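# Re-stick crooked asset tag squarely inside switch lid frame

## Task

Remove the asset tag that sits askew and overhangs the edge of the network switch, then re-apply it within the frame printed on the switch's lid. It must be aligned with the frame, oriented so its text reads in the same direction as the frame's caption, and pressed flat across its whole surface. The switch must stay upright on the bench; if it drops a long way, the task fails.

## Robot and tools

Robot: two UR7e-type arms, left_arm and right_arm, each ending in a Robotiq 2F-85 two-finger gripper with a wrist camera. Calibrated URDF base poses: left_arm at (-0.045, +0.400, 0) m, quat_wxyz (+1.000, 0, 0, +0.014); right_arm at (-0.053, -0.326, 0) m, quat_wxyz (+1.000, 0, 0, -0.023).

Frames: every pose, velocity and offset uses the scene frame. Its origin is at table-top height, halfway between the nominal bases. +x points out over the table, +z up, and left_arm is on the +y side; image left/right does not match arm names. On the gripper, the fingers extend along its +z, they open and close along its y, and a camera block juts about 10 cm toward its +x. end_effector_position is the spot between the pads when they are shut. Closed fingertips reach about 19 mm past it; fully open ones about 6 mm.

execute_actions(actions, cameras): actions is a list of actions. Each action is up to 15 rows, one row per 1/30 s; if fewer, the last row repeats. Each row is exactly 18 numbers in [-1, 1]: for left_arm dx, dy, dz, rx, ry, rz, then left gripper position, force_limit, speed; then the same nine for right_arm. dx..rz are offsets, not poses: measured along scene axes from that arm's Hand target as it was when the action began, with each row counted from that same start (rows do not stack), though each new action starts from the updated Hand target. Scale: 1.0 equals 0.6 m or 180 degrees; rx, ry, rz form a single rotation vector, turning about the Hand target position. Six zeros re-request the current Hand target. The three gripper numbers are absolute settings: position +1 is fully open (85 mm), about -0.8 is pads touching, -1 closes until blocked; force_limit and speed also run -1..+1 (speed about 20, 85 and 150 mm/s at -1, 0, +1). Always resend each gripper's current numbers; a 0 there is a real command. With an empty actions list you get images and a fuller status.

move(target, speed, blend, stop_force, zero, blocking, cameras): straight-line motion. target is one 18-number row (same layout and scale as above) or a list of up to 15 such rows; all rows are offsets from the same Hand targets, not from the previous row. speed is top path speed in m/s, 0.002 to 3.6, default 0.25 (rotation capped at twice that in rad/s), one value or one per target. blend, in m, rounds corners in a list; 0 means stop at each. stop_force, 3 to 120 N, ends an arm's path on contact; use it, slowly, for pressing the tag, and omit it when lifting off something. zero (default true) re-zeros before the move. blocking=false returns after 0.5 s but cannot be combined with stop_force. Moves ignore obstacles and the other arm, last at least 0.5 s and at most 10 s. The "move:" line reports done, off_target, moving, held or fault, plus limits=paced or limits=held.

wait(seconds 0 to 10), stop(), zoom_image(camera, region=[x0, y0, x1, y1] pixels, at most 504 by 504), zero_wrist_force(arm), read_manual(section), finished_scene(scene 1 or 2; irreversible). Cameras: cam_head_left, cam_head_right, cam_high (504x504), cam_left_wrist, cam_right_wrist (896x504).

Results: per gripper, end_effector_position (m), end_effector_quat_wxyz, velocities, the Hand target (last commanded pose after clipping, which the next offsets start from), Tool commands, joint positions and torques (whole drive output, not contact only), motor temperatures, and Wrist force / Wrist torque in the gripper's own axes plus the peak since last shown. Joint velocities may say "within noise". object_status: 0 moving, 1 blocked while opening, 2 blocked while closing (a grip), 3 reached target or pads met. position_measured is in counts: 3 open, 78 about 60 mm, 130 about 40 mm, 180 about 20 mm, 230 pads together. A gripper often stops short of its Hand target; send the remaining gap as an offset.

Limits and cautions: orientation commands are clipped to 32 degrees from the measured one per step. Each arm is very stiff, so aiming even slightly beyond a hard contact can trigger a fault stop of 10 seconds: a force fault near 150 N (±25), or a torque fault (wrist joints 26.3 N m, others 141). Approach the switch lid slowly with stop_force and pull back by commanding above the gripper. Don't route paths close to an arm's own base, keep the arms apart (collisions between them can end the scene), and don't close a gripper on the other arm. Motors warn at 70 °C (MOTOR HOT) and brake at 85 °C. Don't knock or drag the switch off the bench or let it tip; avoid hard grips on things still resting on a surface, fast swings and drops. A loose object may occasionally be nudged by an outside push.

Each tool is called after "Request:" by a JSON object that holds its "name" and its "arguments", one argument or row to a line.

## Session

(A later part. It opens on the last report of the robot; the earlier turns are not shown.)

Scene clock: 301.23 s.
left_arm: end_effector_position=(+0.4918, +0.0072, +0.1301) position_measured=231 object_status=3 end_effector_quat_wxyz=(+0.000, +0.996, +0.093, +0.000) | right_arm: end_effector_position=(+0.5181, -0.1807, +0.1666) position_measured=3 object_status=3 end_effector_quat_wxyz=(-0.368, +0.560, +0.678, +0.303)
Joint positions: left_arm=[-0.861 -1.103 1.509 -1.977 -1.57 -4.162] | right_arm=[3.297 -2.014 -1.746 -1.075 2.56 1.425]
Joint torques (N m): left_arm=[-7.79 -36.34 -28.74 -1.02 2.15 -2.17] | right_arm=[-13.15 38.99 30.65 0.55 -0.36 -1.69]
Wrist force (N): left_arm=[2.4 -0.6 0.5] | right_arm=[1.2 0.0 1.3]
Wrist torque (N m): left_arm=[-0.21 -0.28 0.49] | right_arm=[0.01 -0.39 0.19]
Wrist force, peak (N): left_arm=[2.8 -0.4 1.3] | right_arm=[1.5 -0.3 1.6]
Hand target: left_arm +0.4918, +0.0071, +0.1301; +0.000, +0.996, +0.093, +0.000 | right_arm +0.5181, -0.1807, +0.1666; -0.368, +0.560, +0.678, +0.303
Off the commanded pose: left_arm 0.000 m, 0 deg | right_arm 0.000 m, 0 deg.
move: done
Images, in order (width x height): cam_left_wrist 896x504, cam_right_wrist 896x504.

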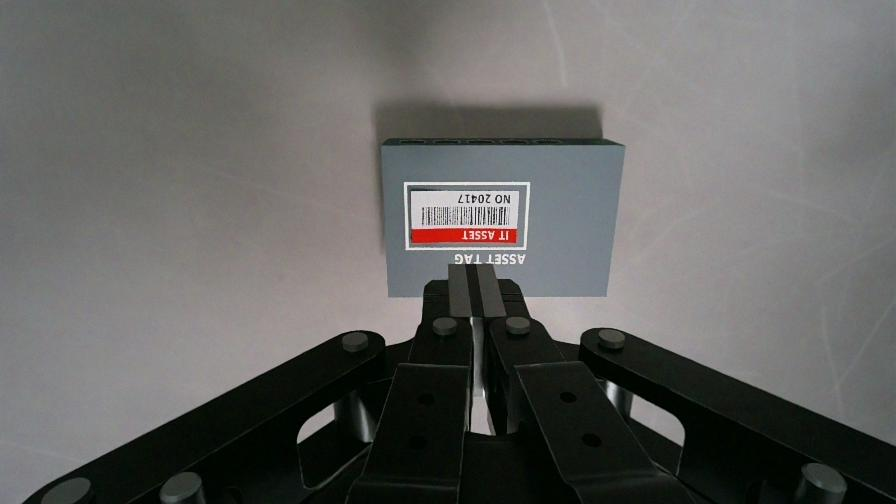

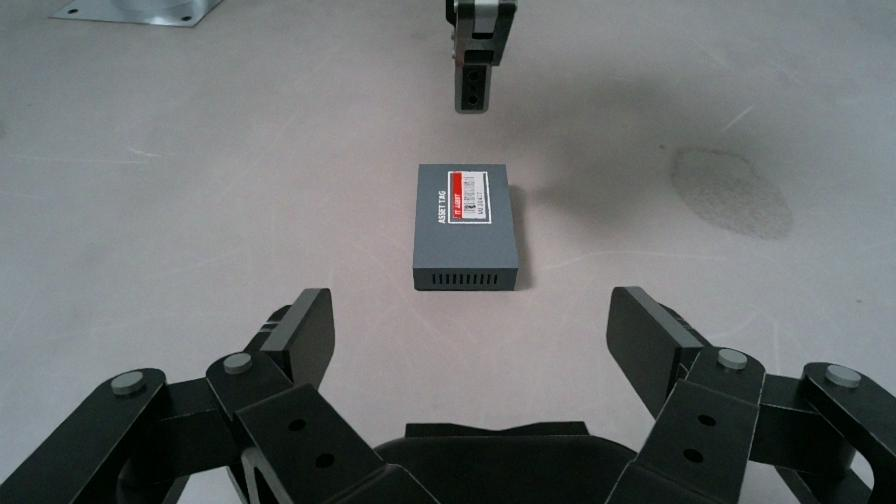

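Request:
{"name": "zoom_image", "arguments": {
  "camera": "cam_left_wrist",
  "region": [390, 170, 550, 260]
}}

Scaled by 3.150 from the camera's 896x504 image, which has a finer 1280x720 frame.

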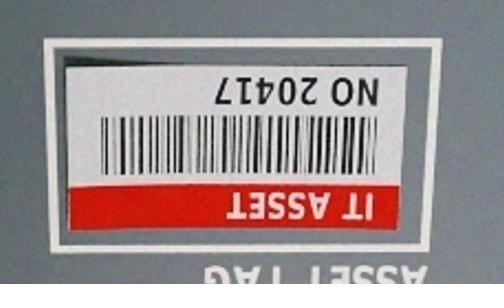

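Request:
{"name": "move", "arguments": {
  "target": [
    [0.0153,-0.0277,-0.11,0,0,0,-1,-1,-0.5,0,0,0,0,0,0,1,-0.3,-0.8],
    [0.0153,-0.0277,-0.15,0,0,0,-1,-1,-0.5,0,0,0,0,0,0,1,-0.3,-0.8]
  ],
  "speed": [0.12,0.015],
  "stop_force": 18,
  "cameras": ["cam_right_wrist","cam_left_wrist"]
}}

Request:
{"name": "zoom_image", "arguments": {
  "camera": "cam_right_wrist",
  "region": [380, 50, 560, 270]
}}

Scene clock: 309.97 s.
left_arm: end_effector_position=(+0.5010, -0.0095, +0.0505) position_measured=231 object_status=3 end_effector_quat_wxyz=(+0.000, +0.996, +0.093, +0.000) | right_arm: end_effector_position=(+0.5181, -0.1807, +0.1666) position_measured=3 object_status=3 end_effector_quat_wxyz=(-0.368, +0.560, +0.678, +0.303)
Joint positions: left_arm=[-0.867 -0.979 1.538 -2.129 -1.57 -4.168] | right_arm=[3.297 -2.014 -1.746 -1.075 2.56 1.425]
Joint torques (N m): left_arm=[-6.29 -40.51 -21.51 -0.6 1.48 -1.94] | right_arm=[-13.49 33.25 29.16 0.67 -0.2 -1.57]
Wrist force (N): left_arm=[-1.7 -4.8 -20.6] | right_arm=[1.2 -0.3 1.4]
Wrist torque (N m): left_arm=[-0.07 -0.11 0.49] | right_arm=[-0.04 -0.39 0.19]
Wrist force, peak (N): left_arm=[-6.8 -12.5 -44.7] | right_arm=[1.4 -0.3 1.7]
Hand target: left_arm +0.5010, -0.0095, +0.0505; +0.000, +0.996, +0.093, +0.000 (not the last commanded pose) | right_arm +0.5181, -0.1807, +0.1666; -0.368, +0.560, +0.678, +0.303
Off the commanded pose: left_arm 0.010 m, 0 deg | right_arm 0.000 m, 0 deg.
move: contact (left_arm); path passed 1 of 2 targets
Images, in order (width x height): cam_left_wrist 896x504, cam_right_wrist 896x504.

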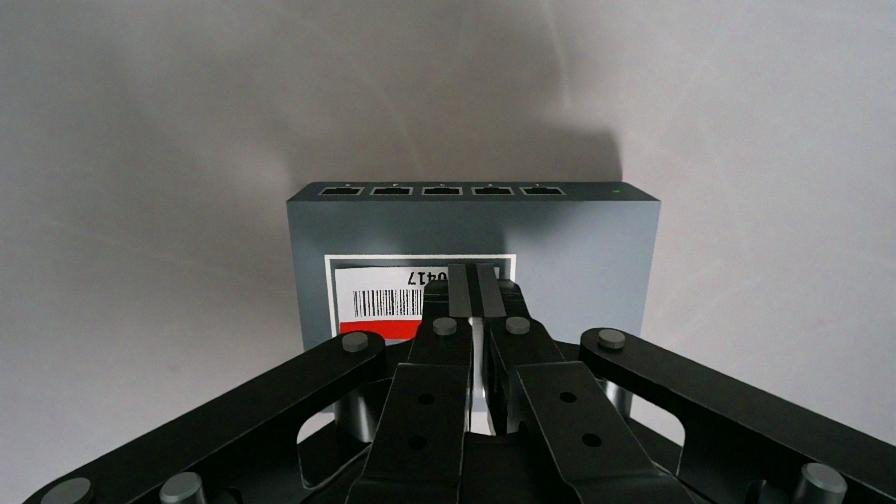

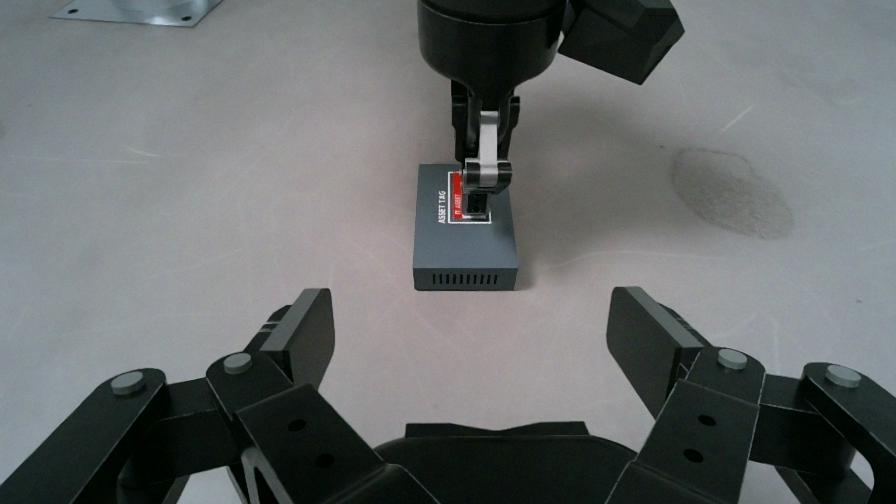

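Scaled by 2.291 from the camera's 896x504 image, which has a finer 1280x720 frame.

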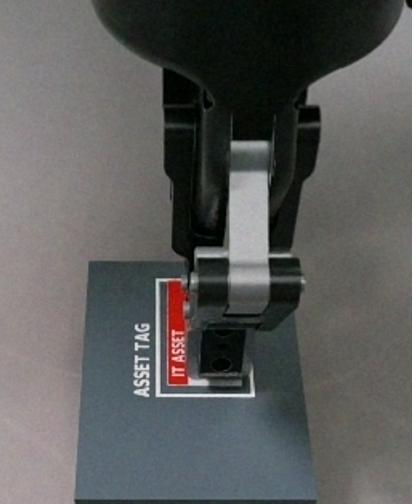

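Request:
{"name": "move", "arguments": {
  "target": [
    [0,0,0.0083,0,0,0,-1,-1,-0.5,0,0,0,0,0,0,1,-0.3,-0.8],
    [-0.0197,-0.0037,0.0083,0,0,0,-1,-1,-0.5,0,0,0,0,0,0,1,-0.3,-0.8]
  ],
  "speed": 0.05,
  "blend": 0.002
}}

Request:
{"name": "move", "arguments": {
  "target": [0,0,-0.02,0,0,0,-1,-1,-0.5,0,0,0,0,0,0,1,-0.3,-0.8],
  "speed": 0.01,
  "stop_force": 14
}}

Request:
{"name": "move", "arguments": {
  "target": [
    [0,0,0.0083,0,0,0,-1,-1,-0.5,0,0,0,0,0,0,1,-0.3,-0.8],
    [0.016,0.0233,0.0083,0,0,0,-1,-1,-0.5,0,0,0,0,0,0,1,-0.3,-0.8]
  ],
  "speed": 0.05,
  "blend": 0.002
}}

Request:
{"name": "move", "arguments": {
  "target": [0,0,-0.02,0,0,0,-1,-1,-0.5,0,0,0,0,0,0,1,-0.3,-0.8],
  "speed": 0.01,
  "stop_force": 14,
  "cameras": ["cam_right_wrist"]
}}

Request:
{"name": "zoom_image", "arguments": {
  "camera": "cam_right_wrist",
  "region": [380, 50, 560, 270]
}}

Scene clock: 313.30 s.
left_arm: end_effector_position=(+0.4892, -0.0117, +0.0555) position_measured=231 object_status=3 end_effector_quat_wxyz=(+0.000, +0.996, +0.093, +0.000) | right_arm: end_effector_position=(+0.5181, -0.1807, +0.1666) position_measured=3 object_status=3 end_effector_quat_wxyz=(-0.368, +0.560, +0.678, +0.303)
Joint positions: left_arm=[-0.883 -1.002 1.561 -2.13 -1.57 -4.184] | right_arm=[3.297 -2.014 -1.746 -1.075 2.56 1.425]
Joint torques (N m): left_arm=[-7.99 -53.41 -11.68 -4.85 0.42 -2.08] | right_arm=[-12.73 33 29.02 0.63 -0.22 -1.78]
Wrist force (N): left_arm=[1.4 -0.6 0.4] | right_arm=[1.0 0.0 1.5]
Wrist torque (N m): left_arm=[-0.22 -0.11 0.48] | right_arm=[0.01 -0.37 0.18]
Wrist force, peak (N): left_arm=[-1.8 -5.0 -20.5] | right_arm=[1.4 -0.1 1.6]
Hand target: left_arm +0.4892, -0.0117, +0.0555; +0.000, +0.996, +0.093, +0.000 | right_arm +0.5181, -0.1807, +0.1666; -0.368, +0.560, +0.678, +0.303
Off the commanded pose: left_arm 0.000 m, 0 deg | right_arm 0.000 m, 0 deg.
move: done

Scene clock: 315.00 s.
left_arm: end_effector_position=(+0.4892, -0.0117, +0.0506) position_measured=231 object_status=3 end_effector_quat_wxyz=(+0.000, +0.996, +0.093, +0.000) | right_arm: end_effector_position=(+0.5181, -0.1807, +0.1666) position_measured=3 object_status=3 end_effector_quat_wxyz=(-0.368, +0.560, +0.678, +0.303)
Joint positions: left_arm=[-0.883 -0.996 1.566 -2.141 -1.57 -4.184] | right_arm=[3.297 -2.014 -1.746 -1.075 2.56 1.425]
Joint torques (N m): left_arm=[-7.46 -42.74 -22.96 -0.59 0.35 -1.82] | right_arm=[-13.15 33.14 29.04 0.7 -0.2 -1.54]
Wrist force (N): left_arm=[-1.5 -3.8 -15.6] | right_arm=[1.1 -0.1 1.1]
Wrist torque (N m): left_arm=[-0.08 -0.05 0.48] | right_arm=[-0.01 -0.38 0.19]
Wrist force, peak (N): left_arm=[-4.9 -8.2 -30.1] | right_arm=[1.4 -0.1 1.5]
Hand target: left_arm +0.4892, -0.0117, +0.0506; +0.000, +0.996, +0.093, +0.000 (not the last commanded pose) | right_arm +0.5181, -0.1807, +0.1666; -0.368, +0.560, +0.678, +0.303
Off the commanded pose: left_arm 0.007 m, 0 deg | right_arm 0.000 m, 0 deg.
move: contact (left_arm)

Scene clock: 315.83 s.
left_arm: end_effector_position=(+0.4987, +0.0022, +0.0555) position_measured=231 object_status=3 end_effector_quat_wxyz=(+0.000, +0.996, +0.093, +0.000) | right_arm: end_effector_position=(+0.5181, -0.1807, +0.1666) position_measured=3 object_status=3 end_effector_quat_wxyz=(-0.368, +0.560, +0.678, +0.303)
Joint positions: left_arm=[-0.858 -1.003 1.564 -2.131 -1.57 -4.159] | right_arm=[3.297 -2.014 -1.746 -1.075 2.56 1.425]
Joint torques (N m): left_arm=[9.54 -53.91 -13.09 -4.06 1.49 2.03] | right_arm=[-13.26 33.85 28.88 0.71 -0.08 -1.54]
Wrist force (N): left_arm=[1.2 -0.3 0.6] | right_arm=[1.0 0.0 1.5]
Wrist torque (N m): left_arm=[-0.16 -0.10 0.36] | right_arm=[0.01 -0.37 0.19]
Wrist force, peak (N): left_arm=[-1.7 -3.9 -15.6] | right_arm=[1.4 0.1 1.6]
Hand target: left_arm +0.4988, +0.0022, +0.0555; +0.000, +0.996, +0.093, +0.000 | right_arm +0.5181, -0.1807, +0.1666; -0.368, +0.560, +0.678, +0.303
Off the commanded pose: left_arm 0.000 m, 0 deg | right_arm 0.000 m, 0 deg.
move: done

Scene clock: 317.50 s.
left_arm: end_effector_position=(+0.4988, +0.0022, +0.0505) position_measured=231 object_status=3 end_effector_quat_wxyz=(+0.000, +0.996, +0.093, +0.000) | right_arm: end_effector_position=(+0.5181, -0.1807, +0.1666) position_measured=3 object_status=3 end_effector_quat_wxyz=(-0.368, +0.560, +0.678, +0.303)
Joint positions: left_arm=[-0.858 -0.997 1.568 -2.142 -1.57 -4.159] | right_arm=[3.297 -2.014 -1.746 -1.075 2.56 1.425]
Joint torques (N m): left_arm=[5.8 -42.75 -22.08 -0.88 1.17 2.14] | right_arm=[-13.27 33.8 29.04 0.8 -0.15 -1.48]
Wrist force (N): left_arm=[-2.2 -4.4 -17.2] | right_arm=[1.1 -0.1 1.4]
Wrist torque (N m): left_arm=[-0.15 -0.10 0.37] | right_arm=[-0.02 -0.38 0.19]
Wrist force, peak (N): left_arm=[-5.9 -8.6 -31.8] | right_arm=[1.3 -0.3 1.6]
Hand target: left_arm +0.4988, +0.0022, +0.0505; +0.000, +0.996, +0.093, +0.000 (not the last commanded pose) | right_arm +0.5181, -0.1807, +0.1666; -0.368, +0.560, +0.678, +0.303
Off the commanded pose: left_arm 0.007 m, 0 deg | right_arm 0.000 m, 0 deg.
move: contact (left_arm)
Images, in order (width x height): cam_right_wrist 896x504.

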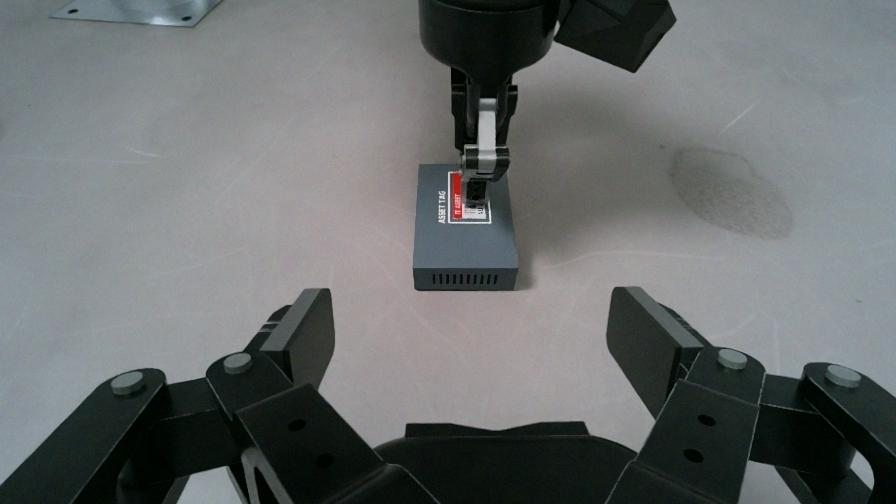

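Scaled by 2.291 from the camera's 896x504 image, which has a finer 1280x720 frame.

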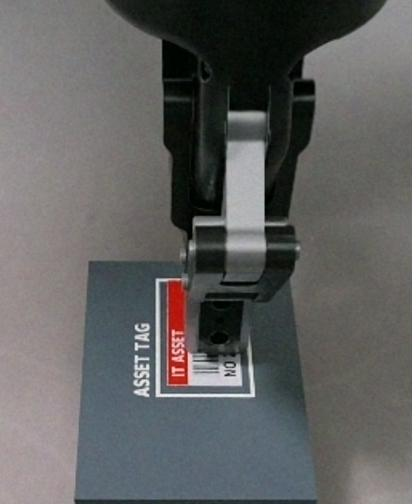

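Good, consistent. Continue the remaining presses.

Request:
{"name": "move", "arguments": {
  "target": [
    [0,0,0.0083,0,0,0,-1,-1,-0.5,0,0,0,0,0,0,1,-0.3,-0.8],
    [-0.0197,-0.0037,0.0083,0,0,0,-1,-1,-0.5,0,0,0,0,0,0,1,-0.3,-0.8]
  ],
  "speed": 0.05,
  "blend": 0.002
}}

Request:
{"name": "move", "arguments": {
  "target": [0,0,-0.02,0,0,0,-1,-1,-0.5,0,0,0,0,0,0,1,-0.3,-0.8],
  "speed": 0.01,
  "stop_force": 14
}}

Request:
{"name": "move", "arguments": {
  "target": [
    [0,0,0.0083,0,0,0,-1,-1,-0.5,0,0,0,0,0,0,1,-0.3,-0.8],
    [0.016,0.0233,0.0083,0,0,0,-1,-1,-0.5,0,0,0,0,0,0,1,-0.3,-0.8]
  ],
  "speed": 0.05,
  "blend": 0.002
}}

Request:
{"name": "move", "arguments": {
  "target": [0,0,-0.02,0,0,0,-1,-1,-0.5,0,0,0,0,0,0,1,-0.3,-0.8],
  "speed": 0.01,
  "stop_force": 14
}}

Request:
{"name": "move", "arguments": {
  "target": [
    [0,0,0.0083,0,0,0,-1,-1,-0.5,0,0,0,0,0,0,1,-0.3,-0.8],
    [-0.0197,-0.0037,0.0083,0,0,0,-1,-1,-0.5,0,0,0,0,0,0,1,-0.3,-0.8]
  ],
  "speed": 0.05,
  "blend": 0.002
}}

Request:
{"name": "move", "arguments": {
  "target": [0,0,-0.02,0,0,0,-1,-1,-0.5,0,0,0,0,0,0,1,-0.3,-0.8],
  "speed": 0.01,
  "stop_force": 14
}}

Request:
{"name": "move", "arguments": {
  "target": [
    [0,0,0.0083,0,0,0,-1,-1,-0.5,0,0,0,0,0,0,1,-0.3,-0.8],
    [0.016,0.0233,0.0083,0,0,0,-1,-1,-0.5,0,0,0,0,0,0,1,-0.3,-0.8]
  ],
  "speed": 0.05,
  "blend": 0.002
}}

Request:
{"name": "move", "arguments": {
  "target": [0,0,-0.02,0,0,0,-1,-1,-0.5,0,0,0,0,0,0,1,-0.3,-0.8],
  "speed": 0.01,
  "stop_force": 14
}}

Request:
{"name": "move", "arguments": {
  "target": [
    [0,0,0.0083,0,0,0,-1,-1,-0.5,0,0,0,0,0,0,1,-0.3,-0.8],
    [-0.0197,-0.0037,0.0083,0,0,0,-1,-1,-0.5,0,0,0,0,0,0,1,-0.3,-0.8]
  ],
  "speed": 0.05,
  "blend": 0.002
}}

Request:
{"name": "move", "arguments": {
  "target": [0,0,-0.02,0,0,0,-1,-1,-0.5,0,0,0,0,0,0,1,-0.3,-0.8],
  "speed": 0.01,
  "stop_force": 14
}}

Request:
{"name": "move", "arguments": {
  "target": [0,0,0.1333,0,0,0,-1,-1,-0.5,0,0,0,0,0,0,1,-0.3,-0.8],
  "speed": 0.15,
  "cameras": ["cam_right_wrist","cam_left_wrist"]
}}

Request:
{"name": "zoom_image", "arguments": {
  "camera": "cam_left_wrist",
  "region": [340, 80, 600, 260]
}}

Request:
{"name": "zoom_image", "arguments": {
  "camera": "cam_right_wrist",
  "region": [400, 150, 540, 300]
}}

Scene clock: 322.70 s.
left_arm: end_effector_position=(+0.4870, +0.0000, +0.0555) position_measured=231 object_status=3 end_effector_quat_wxyz=(+0.000, +0.996, +0.093, +0.000) | right_arm: end_effector_position=(+0.5181, -0.1807, +0.1666) position_measured=3 object_status=3 end_effector_quat_wxyz=(-0.368, +0.560, +0.678, +0.303)
Joint positions: left_arm=[-0.874 -1.02 1.591 -2.142 -1.57 -4.174] | right_arm=[3.297 -2.014 -1.746 -1.075 2.56 1.425]
Joint torques (N m): left_arm=[-7.42 -52.95 -11.96 -4.75 0.11 -1.78] | right_arm=[-13.56 33.87 30.41 0.8 -0.3 -1.55]
Wrist force (N): left_arm=[1.5 -0.5 0.7] | right_arm=[1.0 -0.3 1.4]
Wrist torque (N m): left_arm=[-0.20 -0.14 0.48] | right_arm=[-0.04 -0.37 0.19]
Wrist force, peak (N): left_arm=[-2.4 -4.0 -17.1] | right_arm=[1.4 -0.1 1.8]
Hand target: left_arm +0.4870, +0.0000, +0.0555; +0.000, +0.996, +0.093, +0.000 | right_arm +0.5181, -0.1807, +0.1666; -0.368, +0.560, +0.678, +0.303
Off the commanded pose: left_arm 0.000 m, 0 deg | right_arm 0.000 m, 0 deg.
move: done

Scene clock: 324.37 s.
left_arm: end_effector_position=(+0.4870, +0.0000, +0.0505) position_measured=231 object_status=3 end_effector_quat_wxyz=(+0.000, +0.996, +0.093, +0.000) | right_arm: end_effector_position=(+0.5181, -0.1807, +0.1666) position_measured=3 object_status=3 end_effector_quat_wxyz=(-0.368, +0.560, +0.678, +0.303)
Joint positions: left_arm=[-0.874 -1.013 1.596 -2.153 -1.57 -4.175] | right_arm=[3.297 -2.014 -1.746 -1.075 2.56 1.425]
Joint torques (N m): left_arm=[-7.68 -41.66 -23.44 -0.83 0.26 -1.82] | right_arm=[-14.4 34.19 28.25 0.71 -0.33 -1.43]
Wrist force (N): left_arm=[-1.7 -4.5 -17.2] | right_arm=[1.1 -0.3 1.4]
Wrist torque (N m): left_arm=[-0.12 -0.05 0.48] | right_arm=[-0.04 -0.38 0.19]
Wrist force, peak (N): left_arm=[-5.5 -8.8 -31.9] | right_arm=[1.3 -0.1 1.6]
Hand target: left_arm +0.4870, +0.0000, +0.0505; +0.000, +0.996, +0.093, +0.000 (not the last commanded pose) | right_arm +0.5181, -0.1807, +0.1666; -0.368, +0.560, +0.678, +0.303
Off the commanded pose: left_arm 0.007 m, 0 deg | right_arm 0.000 m, 0 deg.
move: contact (left_arm)

Scene clock: 325.20 s.
left_arm: end_effector_position=(+0.4965, +0.0139, +0.0555) position_measured=231 object_status=3 end_effector_quat_wxyz=(+0.000, +0.996, +0.093, +0.000) | right_arm: end_effector_position=(+0.5181, -0.1807, +0.1666) position_measured=3 object_status=3 end_effector_quat_wxyz=(-0.368, +0.560, +0.678, +0.303)
Joint positions: left_arm=[-0.849 -1.021 1.593 -2.143 -1.57 -4.149] | right_arm=[3.297 -2.014 -1.746 -1.075 2.56 1.425]
Joint torques (N m): left_arm=[9.72 -52.84 -12.57 -1.36 1.53 2.25] | right_arm=[-13.83 32.91 29.46 0.6 -0.09 -1.62]
Wrist force (N): left_arm=[1.3 -0.6 0.9] | right_arm=[1.2 -0.2 1.3]
Wrist torque (N m): left_arm=[-0.21 -0.10 0.36] | right_arm=[-0.02 -0.39 0.19]
Wrist force, peak (N): left_arm=[-1.5 -4.6 -17.2] | right_arm=[1.3 -0.1 1.6]
Hand target: left_arm +0.4966, +0.0140, +0.0555; +0.000, +0.996, +0.093, +0.000 | right_arm +0.5181, -0.1807, +0.1666; -0.368, +0.560, +0.678, +0.303
Off the commanded pose: left_arm 0.000 m, 0 deg | right_arm 0.000 m, 0 deg.
move: done

Scene clock: 326.87 s.
left_arm: end_effector_position=(+0.4966, +0.0140, +0.0505) position_measured=231 object_status=3 end_effector_quat_wxyz=(+0.000, +0.996, +0.093, +0.000) | right_arm: end_effector_position=(+0.5181, -0.1807, +0.1666) position_measured=3 object_status=3 end_effector_quat_wxyz=(-0.368, +0.560, +0.678, +0.303)
Joint positions: left_arm=[-0.848 -1.014 1.598 -2.154 -1.57 -4.149] | right_arm=[3.297 -2.014 -1.746 -1.075 2.56 1.425]
Joint torques (N m): left_arm=[5.44 -41.04 -21.27 -0.66 1.05 2.11] | right_arm=[-13.84 33.35 28.1 0.56 -0.24 -1.43]
Wrist force (N): left_arm=[-2.4 -4.4 -18.0] | right_arm=[1.0 -0.2 1.3]
Wrist torque (N m): left_arm=[-0.16 -0.09 0.37] | right_arm=[-0.03 -0.37 0.19]
Wrist force, peak (N): left_arm=[-5.5 -8.9 -33.0] | right_arm=[1.3 -0.2 1.7]
Hand target: left_arm +0.4966, +0.0140, +0.0505; +0.000, +0.996, +0.093, +0.000 (not the last commanded pose) | right_arm +0.5181, -0.1807, +0.1666; -0.368, +0.560, +0.678, +0.303
Off the commanded pose: left_arm 0.007 m, 0 deg | right_arm 0.000 m, 0 deg.
move: contact (left_arm)

Scene clock: 327.73 s.
left_arm: end_effector_position=(+0.4848, +0.0117, +0.0555) position_measured=231 object_status=3 end_effector_quat_wxyz=(+0.000, +0.996, +0.093, +0.000) | right_arm: end_effector_position=(+0.5181, -0.1807, +0.1666) position_measured=3 object_status=3 end_effector_quat_wxyz=(-0.368, +0.560, +0.678, +0.303)
Joint positions: left_arm=[-0.864 -1.037 1.621 -2.154 -1.57 -4.165] | right_arm=[3.297 -2.014 -1.746 -1.075 2.56 1.425]
Joint torques (N m): left_arm=[-8.65 -51.77 -12.93 -4.8 0 -2.05] | right_arm=[-14.64 33.53 30.04 0.71 -0.3 -1.44]
Wrist force (N): left_arm=[1.1 -0.5 0.5] | right_arm=[1.0 0.0 1.4]
Wrist torque (N m): left_arm=[-0.18 -0.07 0.49] | right_arm=[0.02 -0.37 0.19]
Wrist force, peak (N): left_arm=[-2.2 -4.5 -17.8] | right_arm=[1.4 -0.2 1.5]
Hand target: left_arm +0.4848, +0.0117, +0.0555; +0.000, +0.996, +0.093, +0.000 | right_arm +0.5181, -0.1807, +0.1666; -0.368, +0.560, +0.678, +0.303
Off the commanded pose: left_arm 0.000 m, 0 deg | right_arm 0.000 m, 0 deg.
move: done

Scene clock: 329.40 s.
left_arm: end_effector_position=(+0.4848, +0.0117, +0.0505) position_measured=231 object_status=3 end_effector_quat_wxyz=(+0.000, +0.996, +0.093, +0.000) | right_arm: end_effector_position=(+0.5181, -0.1807, +0.1666) position_measured=3 object_status=3 end_effector_quat_wxyz=(-0.368, +0.560, +0.678, +0.303)
Joint positions: left_arm=[-0.864 -1.031 1.625 -2.165 -1.57 -4.165] | right_arm=[3.297 -2.014 -1.746 -1.075 2.56 1.425]
Joint torques (N m): left_arm=[-7.41 -40.63 -21.9 -0.76 0.13 -1.87] | right_arm=[-13.38 33.89 28.69 0.79 -0.17 -1.44]
Wrist force (N): left_arm=[-1.6 -4.8 -17.4] | right_arm=[1.2 -0.1 1.3]
Wrist torque (N m): left_arm=[-0.12 -0.09 0.48] | right_arm=[0.00 -0.40 0.19]
Wrist force, peak (N): left_arm=[-5.2 -9.3 -32.5] | right_arm=[1.1 -0.3 1.7]
Hand target: left_arm +0.4848, +0.0117, +0.0505; +0.000, +0.996, +0.093, +0.000 (not the last commanded pose) | right_arm +0.5181, -0.1807, +0.1666; -0.368, +0.560, +0.678, +0.303
Off the commanded pose: left_arm 0.007 m, 0 deg | right_arm 0.000 m, 0 deg.
move: contact (left_arm)

Scene clock: 330.23 s.
left_arm: end_effector_position=(+0.4943, +0.0256, +0.0555) position_measured=231 object_status=3 end_effector_quat_wxyz=(+0.000, +0.996, +0.093, +0.000) | right_arm: end_effector_position=(+0.5181, -0.1807, +0.1666) position_measured=3 object_status=3 end_effector_quat_wxyz=(-0.368, +0.560, +0.678, +0.303)
Joint positions: left_arm=[-0.839 -1.038 1.622 -2.155 -1.57 -4.139] | right_arm=[3.297 -2.014 -1.746 -1.075 2.56 1.425]
Joint torques (N m): left_arm=[9.72 -51.28 -11.77 -0.99 1.33 2.06] | right_arm=[-13.52 33.85 30.24 0.73 -0.22 -1.4]
Wrist force (N): left_arm=[1.5 -0.4 0.4] | right_arm=[1.0 -0.2 1.4]
Wrist torque (N m): left_arm=[-0.17 -0.14 0.37] | right_arm=[-0.02 -0.36 0.19]
Wrist force, peak (N): left_arm=[-1.7 -5.1 -17.5] | right_arm=[1.2 -0.1 1.6]
Hand target: left_arm +0.4944, +0.0257, +0.0555; +0.000, +0.996, +0.093, +0.000 | right_arm +0.5181, -0.1807, +0.1666; -0.368, +0.560, +0.678, +0.303
Off the commanded pose: left_arm 0.000 m, 0 deg | right_arm 0.000 m, 0 deg.
move: done

Scene clock: 331.90 s.
left_arm: end_effector_position=(+0.4944, +0.0257, +0.0505) position_measured=231 object_status=3 end_effector_quat_wxyz=(+0.000, +0.996, +0.093, +0.000) | right_arm: end_effector_position=(+0.5181, -0.1807, +0.1666) position_measured=3 object_status=3 end_effector_quat_wxyz=(-0.368, +0.560, +0.678, +0.303)
Joint positions: left_arm=[-0.838 -1.031 1.626 -2.166 -1.57 -4.139] | right_arm=[3.297 -2.014 -1.746 -1.075 2.56 1.425]
Joint torques (N m): left_arm=[4.99 -40.68 -22.78 -0.56 0.65 1.99] | right_arm=[-13.53 33 29.71 0.81 -0.29 -1.43]
Wrist force (N): left_arm=[-2.4 -4.5 -18.1] | right_arm=[1.2 -0.1 1.5]
Wrist torque (N m): left_arm=[-0.13 -0.11 0.37] | right_arm=[-0.02 -0.39 0.20]
Wrist force, peak (N): left_arm=[-5.6 -9.1 -32.5] | right_arm=[1.5 0.1 1.4]
Hand target: left_arm +0.4944, +0.0257, +0.0505; +0.000, +0.996, +0.093, +0.000 (not the last commanded pose) | right_arm +0.5181, -0.1807, +0.1666; -0.368, +0.560, +0.678, +0.303
Off the commanded pose: left_arm 0.007 m, 0 deg | right_arm 0.000 m, 0 deg.
move: contact (left_arm)

Scene clock: 332.77 s.
left_arm: end_effector_position=(+0.4826, +0.0235, +0.0555) position_measured=231 object_status=3 end_effector_quat_wxyz=(+0.000, +0.996, +0.093, +0.000) | right_arm: end_effector_position=(+0.5181, -0.1807, +0.1666) position_measured=3 object_status=3 end_effector_quat_wxyz=(-0.368, +0.560, +0.678, +0.303)
Joint positions: left_arm=[-0.854 -1.055 1.65 -2.166 -1.57 -4.155] | right_arm=[3.297 -2.014 -1.746 -1.075 2.56 1.425]
Joint torques (N m): left_arm=[-7.83 -50.5 -13.27 -4.7 -0.15 -1.94] | right_arm=[-14 33.99 30.48 0.74 -0.14 -1.4]
Wrist force (N): left_arm=[0.8 -0.4 0.4] | right_arm=[1.1 -0.1 1.1]
Wrist torque (N m): left_arm=[-0.18 -0.03 0.48] | right_arm=[-0.01 -0.38 0.19]
Wrist force, peak (N): left_arm=[-2.3 -4.3 -18.0] | right_arm=[1.1 -0.3 1.7]
Hand target: left_arm +0.4826, +0.0235, +0.0555; +0.000, +0.996, +0.093, +0.000 | right_arm +0.5181, -0.1807, +0.1666; -0.368, +0.560, +0.678, +0.303
Off the commanded pose: left_arm 0.000 m, 0 deg | right_arm 0.000 m, 0 deg.
move: done

Scene clock: 334.43 s.
left_arm: end_effector_position=(+0.4826, +0.0234, +0.0505) position_measured=231 object_status=3 end_effector_quat_wxyz=(+0.000, +0.996, +0.093, +0.000) | right_arm: end_effector_position=(+0.5181, -0.1807, +0.1666) position_measured=3 object_status=3 end_effector_quat_wxyz=(-0.368, +0.560, +0.678, +0.303)
Joint positions: left_arm=[-0.854 -1.048 1.654 -2.177 -1.57 -4.155] | right_arm=[3.297 -2.014 -1.746 -1.075 2.56 1.425]
Joint torques (N m): left_arm=[-7.25 -40.53 -22.44 -0.76 0.06 -1.83] | right_arm=[-14.37 33.68 29.84 1.01 -0.21 -1.25]
Wrist force (N): left_arm=[-1.7 -4.7 -17.7] | right_arm=[1.2 -0.3 1.3]
Wrist torque (N m): left_arm=[-0.11 -0.07 0.48] | right_arm=[-0.05 -0.40 0.20]
Wrist force, peak (N): left_arm=[-4.9 -9.0 -32.2] | right_arm=[1.3 0.0 1.8]
Hand target: left_arm +0.4826, +0.0234, +0.0505; +0.000, +0.996, +0.093, +0.000 (not the last commanded pose) | right_arm +0.5181, -0.1807, +0.1666; -0.368, +0.560, +0.678, +0.303
Off the commanded pose: left_arm 0.007 m, 0 deg | right_arm 0.000 m, 0 deg.
move: contact (left_arm)

Scene clock: 335.50 s.
left_arm: end_effector_position=(+0.4826, +0.0235, +0.1304) position_measured=231 object_status=3 end_effector_quat_wxyz=(+0.000, +0.996, +0.093, +0.000) | right_arm: end_effector_position=(+0.5181, -0.1807, +0.1666) position_measured=3 object_status=3 end_effector_quat_wxyz=(-0.368, +0.560, +0.678, +0.303)
Joint positions: left_arm=[-0.854 -1.141 1.565 -1.996 -1.57 -4.155] | right_arm=[3.297 -2.014 -1.746 -1.075 2.56 1.425]
Joint torques (N m): left_arm=[6.19 -49.31 -30.09 -0.91 1.48 1.3] | right_arm=[-11.93 33.48 28.99 0.58 -0.09 -1.39]
Wrist force (N): left_arm=[1.5 -0.4 0.7] | right_arm=[1.1 -0.2 1.3]
Wrist torque (N m): left_arm=[-0.18 -0.13 0.49] | right_arm=[-0.02 -0.37 0.19]
Wrist force, peak (N): left_arm=[-1.7 -4.7 -17.5] | right_arm=[1.5 -0.5 1.4]
Hand target: left_arm +0.4826, +0.0234, +0.1304; +0.000, +0.996, +0.093, +0.000 | right_arm +0.5181, -0.1807, +0.1666; -0.368, +0.560, +0.678, +0.303
Off the commanded pose: left_arm 0.000 m, 0 deg | right_arm 0.000 m, 0 deg.
move: done
Images, in order (width x height): cam_left_wrist 896x504, cam_right_wrist 896x504.

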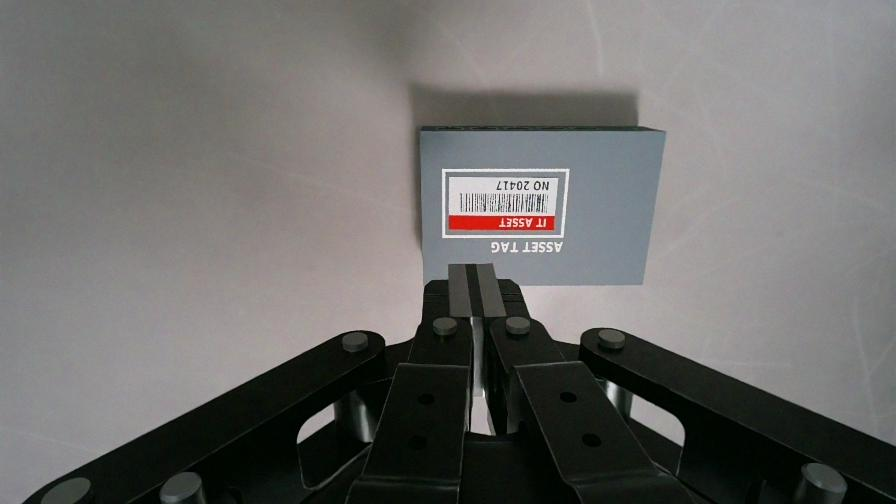

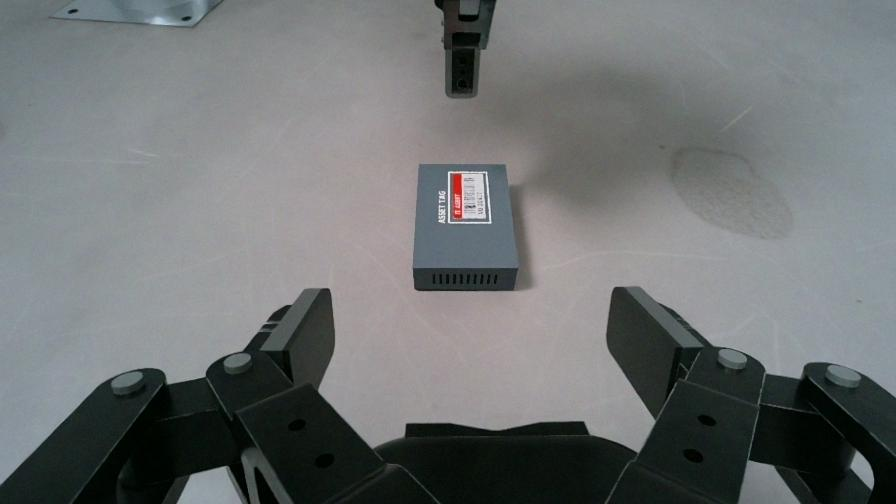

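Scaled by 1.938 from the camera's 896x504 image, which has a finer 1280x720 frame.

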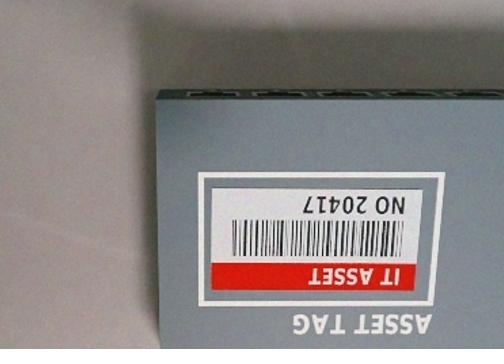

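Scaled by 3.360 from the camera's 896x504 image, which has a finer 1280x720 frame.

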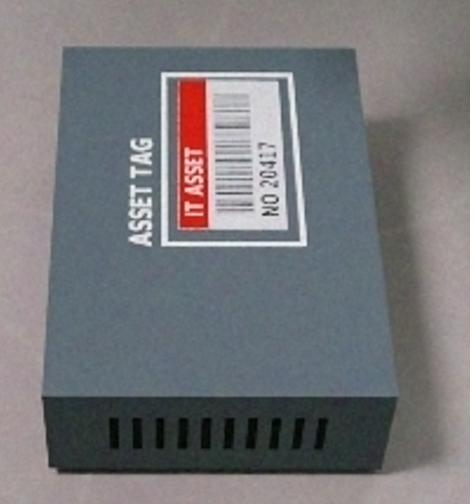

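Request:
{"name": "move", "arguments": {
  "target": [-0.001,0.005,-0.1265,0,0,0,-1,-1,-0.5,0,0,0,0,0,0,1,-0.3,-0.8],
  "speed": 0.15
}}

Request:
{"name": "move", "arguments": {
  "target": [0,0,-0.02,0,0,0,-1,-1,-0.5,0,0,0,0,0,0,1,-0.3,-0.8],
  "speed": 0.01,
  "stop_force": 16
}}

Request:
{"name": "move", "arguments": {
  "target": [
    [0,0,0.0083,0,0,0,-1,-1,-0.5,0,0,0,0,0,0,1,-0.3,-0.8],
    [0.0197,0.0037,0.0083,0,0,0,-1,-1,-0.5,0,0,0,0,0,0,1,-0.3,-0.8]
  ],
  "speed": 0.05,
  "blend": 0.002
}}

Request:
{"name": "move", "arguments": {
  "target": [0,0,-0.02,0,0,0,-1,-1,-0.5,0,0,0,0,0,0,1,-0.3,-0.8],
  "speed": 0.01,
  "stop_force": 16
}}

Request:
{"name": "move", "arguments": {
  "target": [
    [0,0,0.0083,0,0,0,-1,-1,-0.5,0,0,0,0,0,0,1,-0.3,-0.8],
    [0.013,-0.0688,0.0083,0,0,0,-1,-1,-0.5,0,0,0,0,0,0,1,-0.3,-0.8]
  ],
  "speed": 0.08,
  "blend": 0.002
}}

Request:
{"name": "move", "arguments": {
  "target": [0,0,-0.02,0,0,0,-1,-1,-0.5,0,0,0,0,0,0,1,-0.3,-0.8],
  "speed": 0.01,
  "stop_force": 16
}}

Request:
{"name": "move", "arguments": {
  "target": [
    [0,0,0.0083,0,0,0,-1,-1,-0.5,0,0,0,0,0,0,1,-0.3,-0.8],
    [-0.0197,-0.0037,0.0083,0,0,0,-1,-1,-0.5,0,0,0,0,0,0,1,-0.3,-0.8]
  ],
  "speed": 0.05,
  "blend": 0.002
}}

Request:
{"name": "move", "arguments": {
  "target": [0,0,-0.02,0,0,0,-1,-1,-0.5,0,0,0,0,0,0,1,-0.3,-0.8],
  "speed": 0.01,
  "stop_force": 16
}}

Request:
{"name": "move", "arguments": {
  "target": [0,0.07,0.15,0,0,0,-1,-1,-0.5,0,0,0,0,0,0,1,-0.3,-0.8],
  "speed": 0.15,
  "cameras": ["cam_right_wrist","cam_left_wrist","cam_high"]
}}

Request:
{"name": "zoom_image", "arguments": {
  "camera": "cam_left_wrist",
  "region": [340, 50, 700, 260]
}}

Request:
{"name": "zoom_image", "arguments": {
  "camera": "cam_right_wrist",
  "region": [400, 150, 540, 300]
}}

Scene clock: 341.47 s.
left_arm: end_effector_position=(+0.4820, +0.0264, +0.0546) position_measured=231 object_status=3 end_effector_quat_wxyz=(+0.000, +0.996, +0.093, +0.000) | right_arm: end_effector_position=(+0.5181, -0.1807, +0.1666) position_measured=3 object_status=3 end_effector_quat_wxyz=(-0.368, +0.560, +0.678, +0.303)
Joint positions: left_arm=[-0.852 -1.058 1.658 -2.171 -1.57 -4.153] | right_arm=[3.297 -2.014 -1.746 -1.075 2.56 1.425]
Joint torques (N m): left_arm=[10.03 -35.93 -13.24 -5.03 0.67 2.15] | right_arm=[-13.39 33.19 29.51 0.83 0.01 -1.22]
Wrist force (N): left_arm=[1.4 -0.5 0.7] | right_arm=[1.3 -0.3 1.4]
Wrist torque (N m): left_arm=[-0.19 -0.13 0.36] | right_arm=[-0.04 -0.42 0.19]
Wrist force, peak (N): left_arm=[1.4 -0.7 1.9] | right_arm=[1.4 0.0 1.7]
Hand target: left_arm +0.4820, +0.0264, +0.0545; +0.000, +0.996, +0.093, +0.000 | right_arm +0.5181, -0.1807, +0.1666; -0.368, +0.560, +0.678, +0.303
Off the commanded pose: left_arm 0.000 m, 0 deg | right_arm 0.000 m, 0 deg.
move: done

Scene clock: 343.03 s.
left_arm: end_effector_position=(+0.4820, +0.0264, +0.0504) position_measured=231 object_status=3 end_effector_quat_wxyz=(+0.000, +0.996, +0.093, +0.000) | right_arm: end_effector_position=(+0.5181, -0.1807, +0.1666) position_measured=3 object_status=3 end_effector_quat_wxyz=(-0.368, +0.560, +0.678, +0.303)
Joint positions: left_arm=[-0.852 -1.052 1.661 -2.18 -1.57 -4.153] | right_arm=[3.297 -2.014 -1.746 -1.075 2.56 1.425]
Joint torques (N m): left_arm=[5.74 -39.21 -22.23 -0.64 1.95 1.98] | right_arm=[-13.28 33.95 28.87 0.84 -0.08 -1.14]
Wrist force (N): left_arm=[-2.2 -4.3 -17.7] | right_arm=[1.1 -0.2 1.5]
Wrist torque (N m): left_arm=[-0.16 -0.06 0.36] | right_arm=[-0.03 -0.38 0.19]
Wrist force, peak (N): left_arm=[-5.1 -7.9 -30.9] | right_arm=[1.5 -0.3 1.7]
Hand target: left_arm +0.4820, +0.0264, +0.0504; +0.000, +0.996, +0.093, +0.000 (not the last commanded pose) | right_arm +0.5181, -0.1807, +0.1666; -0.368, +0.560, +0.678, +0.303
Off the commanded pose: left_arm 0.008 m, 0 deg | right_arm 0.000 m, 0 deg.
move: contact (left_arm)

Scene clock: 343.90 s.
left_arm: end_effector_position=(+0.4938, +0.0286, +0.0554) position_measured=231 object_status=3 end_effector_quat_wxyz=(+0.000, +0.996, +0.093, +0.000) | right_arm: end_effector_position=(+0.5181, -0.1807, +0.1666) position_measured=3 object_status=3 end_effector_quat_wxyz=(-0.368, +0.560, +0.678, +0.303)
Joint positions: left_arm=[-0.836 -1.042 1.629 -2.158 -1.57 -4.137] | right_arm=[3.297 -2.014 -1.746 -1.075 2.56 1.425]
Joint torques (N m): left_arm=[9.25 -37.52 -26.92 -0.94 1.18 2.08] | right_arm=[-13.07 34.21 28.98 0.71 -0.08 -1.25]
Wrist force (N): left_arm=[1.1 -0.4 0.7] | right_arm=[0.9 -0.3 1.4]
Wrist torque (N m): left_arm=[-0.18 -0.08 0.36] | right_arm=[-0.04 -0.36 0.19]
Wrist force, peak (N): left_arm=[-2.4 -4.1 -17.6] | right_arm=[1.3 -0.1 1.7]
Hand target: left_arm +0.4938, +0.0286, +0.0554; +0.000, +0.996, +0.093, +0.000 | right_arm +0.5181, -0.1807, +0.1666; -0.368, +0.560, +0.678, +0.303
Off the commanded pose: left_arm 0.000 m, 0 deg | right_arm 0.000 m, 0 deg.
move: done

Scene clock: 345.60 s.
left_arm: end_effector_position=(+0.4939, +0.0287, +0.0505) position_measured=231 object_status=3 end_effector_quat_wxyz=(+0.000, +0.996, +0.093, +0.000) | right_arm: end_effector_position=(+0.5181, -0.1807, +0.1666) position_measured=3 object_status=3 end_effector_quat_wxyz=(-0.368, +0.560, +0.678, +0.303)
Joint positions: left_arm=[-0.836 -1.036 1.633 -2.169 -1.57 -4.137] | right_arm=[3.297 -2.014 -1.746 -1.075 2.56 1.425]
Joint torques (N m): left_arm=[4.7 -41.98 -22.74 -0.67 -1.3 1.86] | right_arm=[-13.75 34.18 29.19 0.88 -0.2 -1.14]
Wrist force (N): left_arm=[-1.9 -3.4 -15.7] | right_arm=[1.2 -0.1 1.5]
Wrist torque (N m): left_arm=[-0.09 -0.09 0.36] | right_arm=[-0.01 -0.40 0.19]
Wrist force, peak (N): left_arm=[-4.5 -7.4 -29.9] | right_arm=[1.4 0.1 1.5]
Hand target: left_arm +0.4939, +0.0286, +0.0505; +0.000, +0.996, +0.093, +0.000 (not the last commanded pose) | right_arm +0.5181, -0.1807, +0.1666; -0.368, +0.560, +0.678, +0.303
Off the commanded pose: left_arm 0.007 m, 0 deg | right_arm 0.000 m, 0 deg.
move: contact (left_arm)

Scene clock: 346.67 s.
left_arm: end_effector_position=(+0.5016, -0.0126, +0.0555) position_measured=231 object_status=3 end_effector_quat_wxyz=(+0.000, +0.996, +0.093, +0.000) | right_arm: end_effector_position=(+0.5181, -0.1807, +0.1666) position_measured=3 object_status=3 end_effector_quat_wxyz=(-0.368, +0.560, +0.678, +0.303)
Joint positions: left_arm=[-0.87 -0.981 1.525 -2.116 -1.57 -4.171] | right_arm=[3.297 -2.014 -1.746 -1.075 2.56 1.425]
Joint torques (N m): left_arm=[-6.99 -39.97 -27.73 -1.03 0.16 -2.1] | right_arm=[-13.02 33.43 29.48 0.8 0.08 -1.1]
Wrist force (N): left_arm=[1.4 -0.8 0.5] | right_arm=[1.0 -0.3 1.6]
Wrist torque (N m): left_arm=[-0.23 -0.14 0.49] | right_arm=[-0.03 -0.37 0.19]
Wrist force, peak (N): left_arm=[-1.8 -3.8 -15.7] | right_arm=[1.4 -0.2 1.5]
Hand target: left_arm +0.5017, -0.0126, +0.0555; +0.000, +0.996, +0.093, +0.000 | right_arm +0.5181, -0.1807, +0.1666; -0.368, +0.560, +0.678, +0.303
Off the commanded pose: left_arm 0.000 m, 0 deg | right_arm 0.000 m, 0 deg.
move: done

Scene clock: 348.37 s.
left_arm: end_effector_position=(+0.5017, -0.0127, +0.0505) position_measured=231 object_status=3 end_effector_quat_wxyz=(+0.000, +0.996, +0.093, +0.000) | right_arm: end_effector_position=(+0.5181, -0.1807, +0.1666) position_measured=3 object_status=3 end_effector_quat_wxyz=(-0.368, +0.560, +0.678, +0.303)
Joint positions: left_arm=[-0.87 -0.975 1.53 -2.126 -1.57 -4.171] | right_arm=[3.297 -2.014 -1.746 -1.075 2.56 1.425]
Joint torques (N m): left_arm=[-7.78 -43.5 -23 -0.63 1.23 -2.06] | right_arm=[-14.19 33.86 30.38 0.71 -0.07 -0.98]
Wrist force (N): left_arm=[-1.6 -4.5 -17.5] | right_arm=[1.2 0.0 1.5]
Wrist torque (N m): left_arm=[-0.06 -0.08 0.49] | right_arm=[0.01 -0.39 0.19]
Wrist force, peak (N): left_arm=[-4.6 -8.7 -31.3] | right_arm=[1.4 -0.1 1.6]
Hand target: left_arm +0.5017, -0.0127, +0.0506; +0.000, +0.996, +0.093, +0.000 (not the last commanded pose) | right_arm +0.5181, -0.1807, +0.1666; -0.368, +0.560, +0.678, +0.303
Off the commanded pose: left_arm 0.007 m, 0 deg | right_arm 0.000 m, 0 deg.
move: contact (left_arm)

Scene clock: 349.23 s.
left_arm: end_effector_position=(+0.4899, -0.0149, +0.0555) position_measured=231 object_status=3 end_effector_quat_wxyz=(+0.000, +0.996, +0.093, +0.000) | right_arm: end_effector_position=(+0.5181, -0.1807, +0.1666) position_measured=3 object_status=3 end_effector_quat_wxyz=(-0.368, +0.560, +0.678, +0.303)
Joint positions: left_arm=[-0.885 -0.997 1.553 -2.127 -1.57 -4.186] | right_arm=[3.297 -2.014 -1.746 -1.075 2.56 1.425]
Joint torques (N m): left_arm=[-6.83 -53.76 -13.74 -4.87 0.5 -2.06] | right_arm=[-14.18 33.44 29.62 0.87 -0.1 -0.96]
Wrist force (N): left_arm=[1.0 -0.5 0.6] | right_arm=[1.3 0.0 1.4]
Wrist torque (N m): left_arm=[-0.20 -0.06 0.48] | right_arm=[0.01 -0.41 0.19]
Wrist force, peak (N): left_arm=[-1.4 -4.5 -17.5] | right_arm=[1.4 -0.2 1.6]
Hand target: left_arm +0.4899, -0.0149, +0.0555; +0.000, +0.996, +0.093, +0.000 | right_arm +0.5181, -0.1807, +0.1666; -0.368, +0.560, +0.678, +0.303
Off the commanded pose: left_arm 0.000 m, 0 deg | right_arm 0.000 m, 0 deg.
move: done

Scene clock: 350.90 s.
left_arm: end_effector_position=(+0.4899, -0.0149, +0.0505) position_measured=231 object_status=3 end_effector_quat_wxyz=(+0.000, +0.996, +0.093, +0.000) | right_arm: end_effector_position=(+0.5181, -0.1807, +0.1666) position_measured=3 object_status=3 end_effector_quat_wxyz=(-0.368, +0.560, +0.678, +0.303)
Joint positions: left_arm=[-0.885 -0.991 1.557 -2.138 -1.57 -4.186] | right_arm=[3.297 -2.014 -1.746 -1.075 2.56 1.425]
Joint torques (N m): left_arm=[-7.26 -42.52 -22.52 -0.75 0.83 -1.73] | right_arm=[-13.16 33.49 29.05 0.81 0.11 -1.08]
Wrist force (N): left_arm=[-1.7 -4.4 -17.6] | right_arm=[1.1 0.0 1.4]
Wrist torque (N m): left_arm=[-0.07 -0.07 0.47] | right_arm=[0.01 -0.38 0.19]
Wrist force, peak (N): left_arm=[-5.1 -8.3 -31.1] | right_arm=[1.3 -0.4 1.6]
Hand target: left_arm +0.4899, -0.0149, +0.0505; +0.000, +0.996, +0.093, +0.000 (not the last commanded pose) | right_arm +0.5181, -0.1807, +0.1666; -0.368, +0.560, +0.678, +0.303
Off the commanded pose: left_arm 0.007 m, 0 deg | right_arm 0.000 m, 0 deg.
move: contact (left_arm)

Scene clock: 352.07 s.
left_arm: end_effector_position=(+0.4899, +0.0271, +0.1405) position_measured=231 object_status=3 end_effector_quat_wxyz=(+0.000, +0.996, +0.093, +0.000) | right_arm: end_effector_position=(+0.5181, -0.1807, +0.1666) position_measured=3 object_status=3 end_effector_quat_wxyz=(-0.368, +0.560, +0.678, +0.303)
Joint positions: left_arm=[-0.842 -1.142 1.539 -1.968 -1.57 -4.143] | right_arm=[3.297 -2.014 -1.746 -1.075 2.56 1.425]
Joint torques (N m): left_arm=[8.84 -48.66 -29.25 -0.98 -0.14 2.07] | right_arm=[-12.63 33.13 29.47 0.99 0.07 -1.16]
Wrist force (N): left_arm=[1.4 -0.7 0.7] | right_arm=[1.2 -0.1 1.4]
Wrist torque (N m): left_arm=[-0.22 -0.12 0.37] | right_arm=[0.00 -0.40 0.19]
Wrist force, peak (N): left_arm=[-2.0 -4.6 -17.4] | right_arm=[1.3 -0.2 1.6]
Hand target: left_arm +0.4899, +0.0271, +0.1405; +0.000, +0.996, +0.093, +0.000 | right_arm +0.5181, -0.1807, +0.1666; -0.368, +0.560, +0.678, +0.303
Off the commanded pose: left_arm 0.000 m, 0 deg | right_arm 0.000 m, 0 deg.
move: done
Images, in order (width x height): cam_high 504x504, cam_left_wrist 896x504, cam_right_wrist 896x504.

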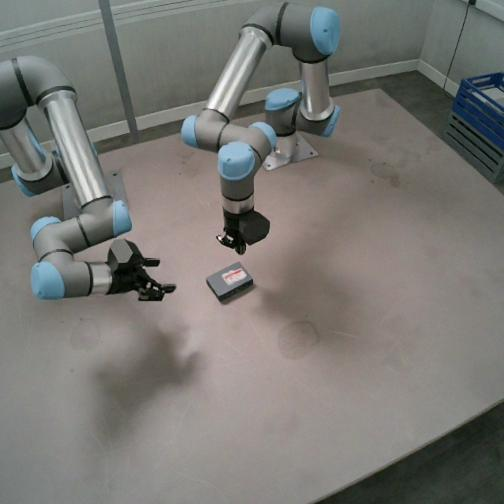

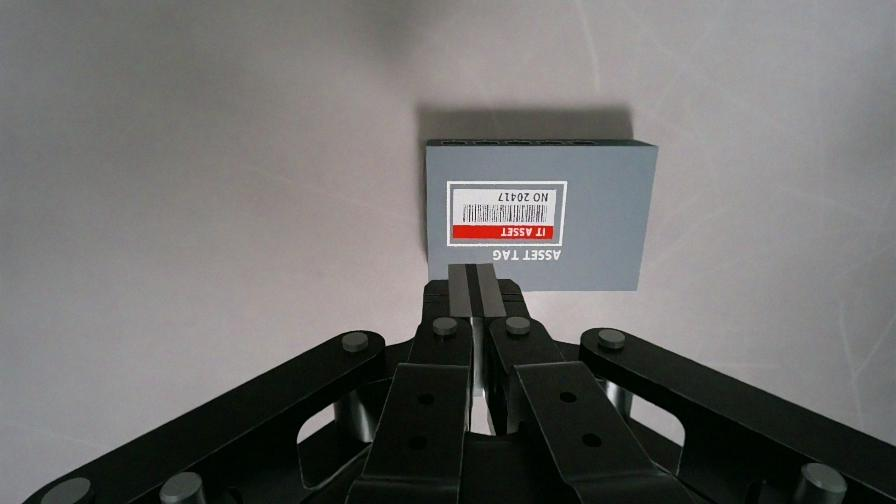

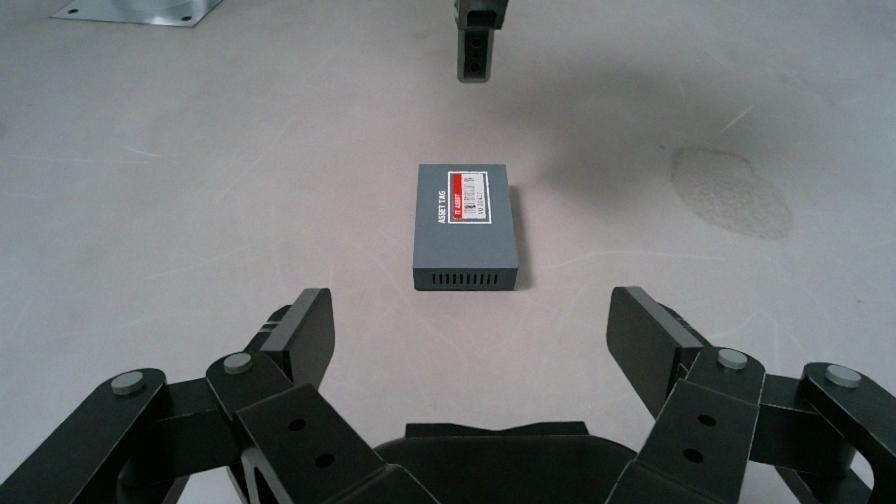

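Scaled by 1.400 from the camera's 896x504 image, which has a finer 1280x720 frame.

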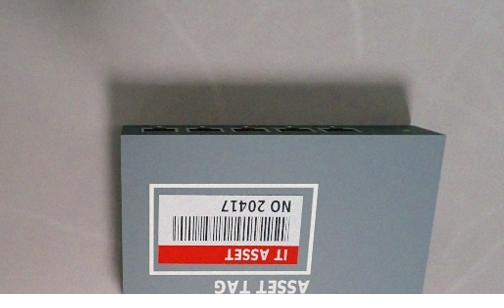

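Scaled by 3.360 from the camera's 896x504 image, which has a finer 1280x720 frame.

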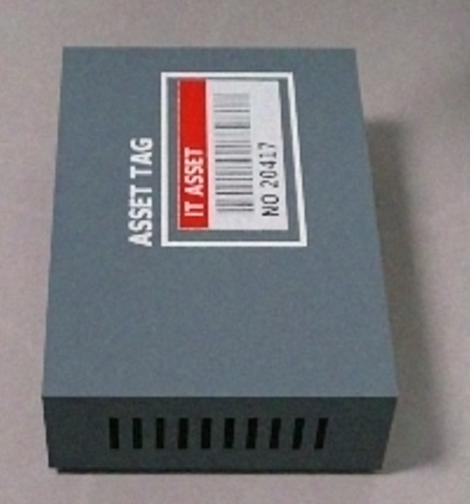

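Request:
{"name": "zoom_image", "arguments": {
  "camera": "cam_left_wrist",
  "region": [435, 170, 580, 260]
}}

Scaled by 3.476 from the camera's 896x504 image, which has a finer 1280x720 frame.

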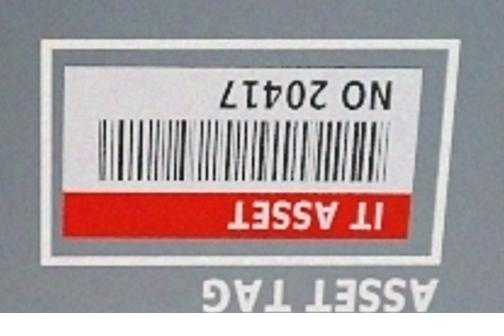

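Flat and straight, no shadows at the edges.

Request:
{"name": "finished_scene", "arguments": {
  "scene": 1
}}

The scene is finished: the task was done.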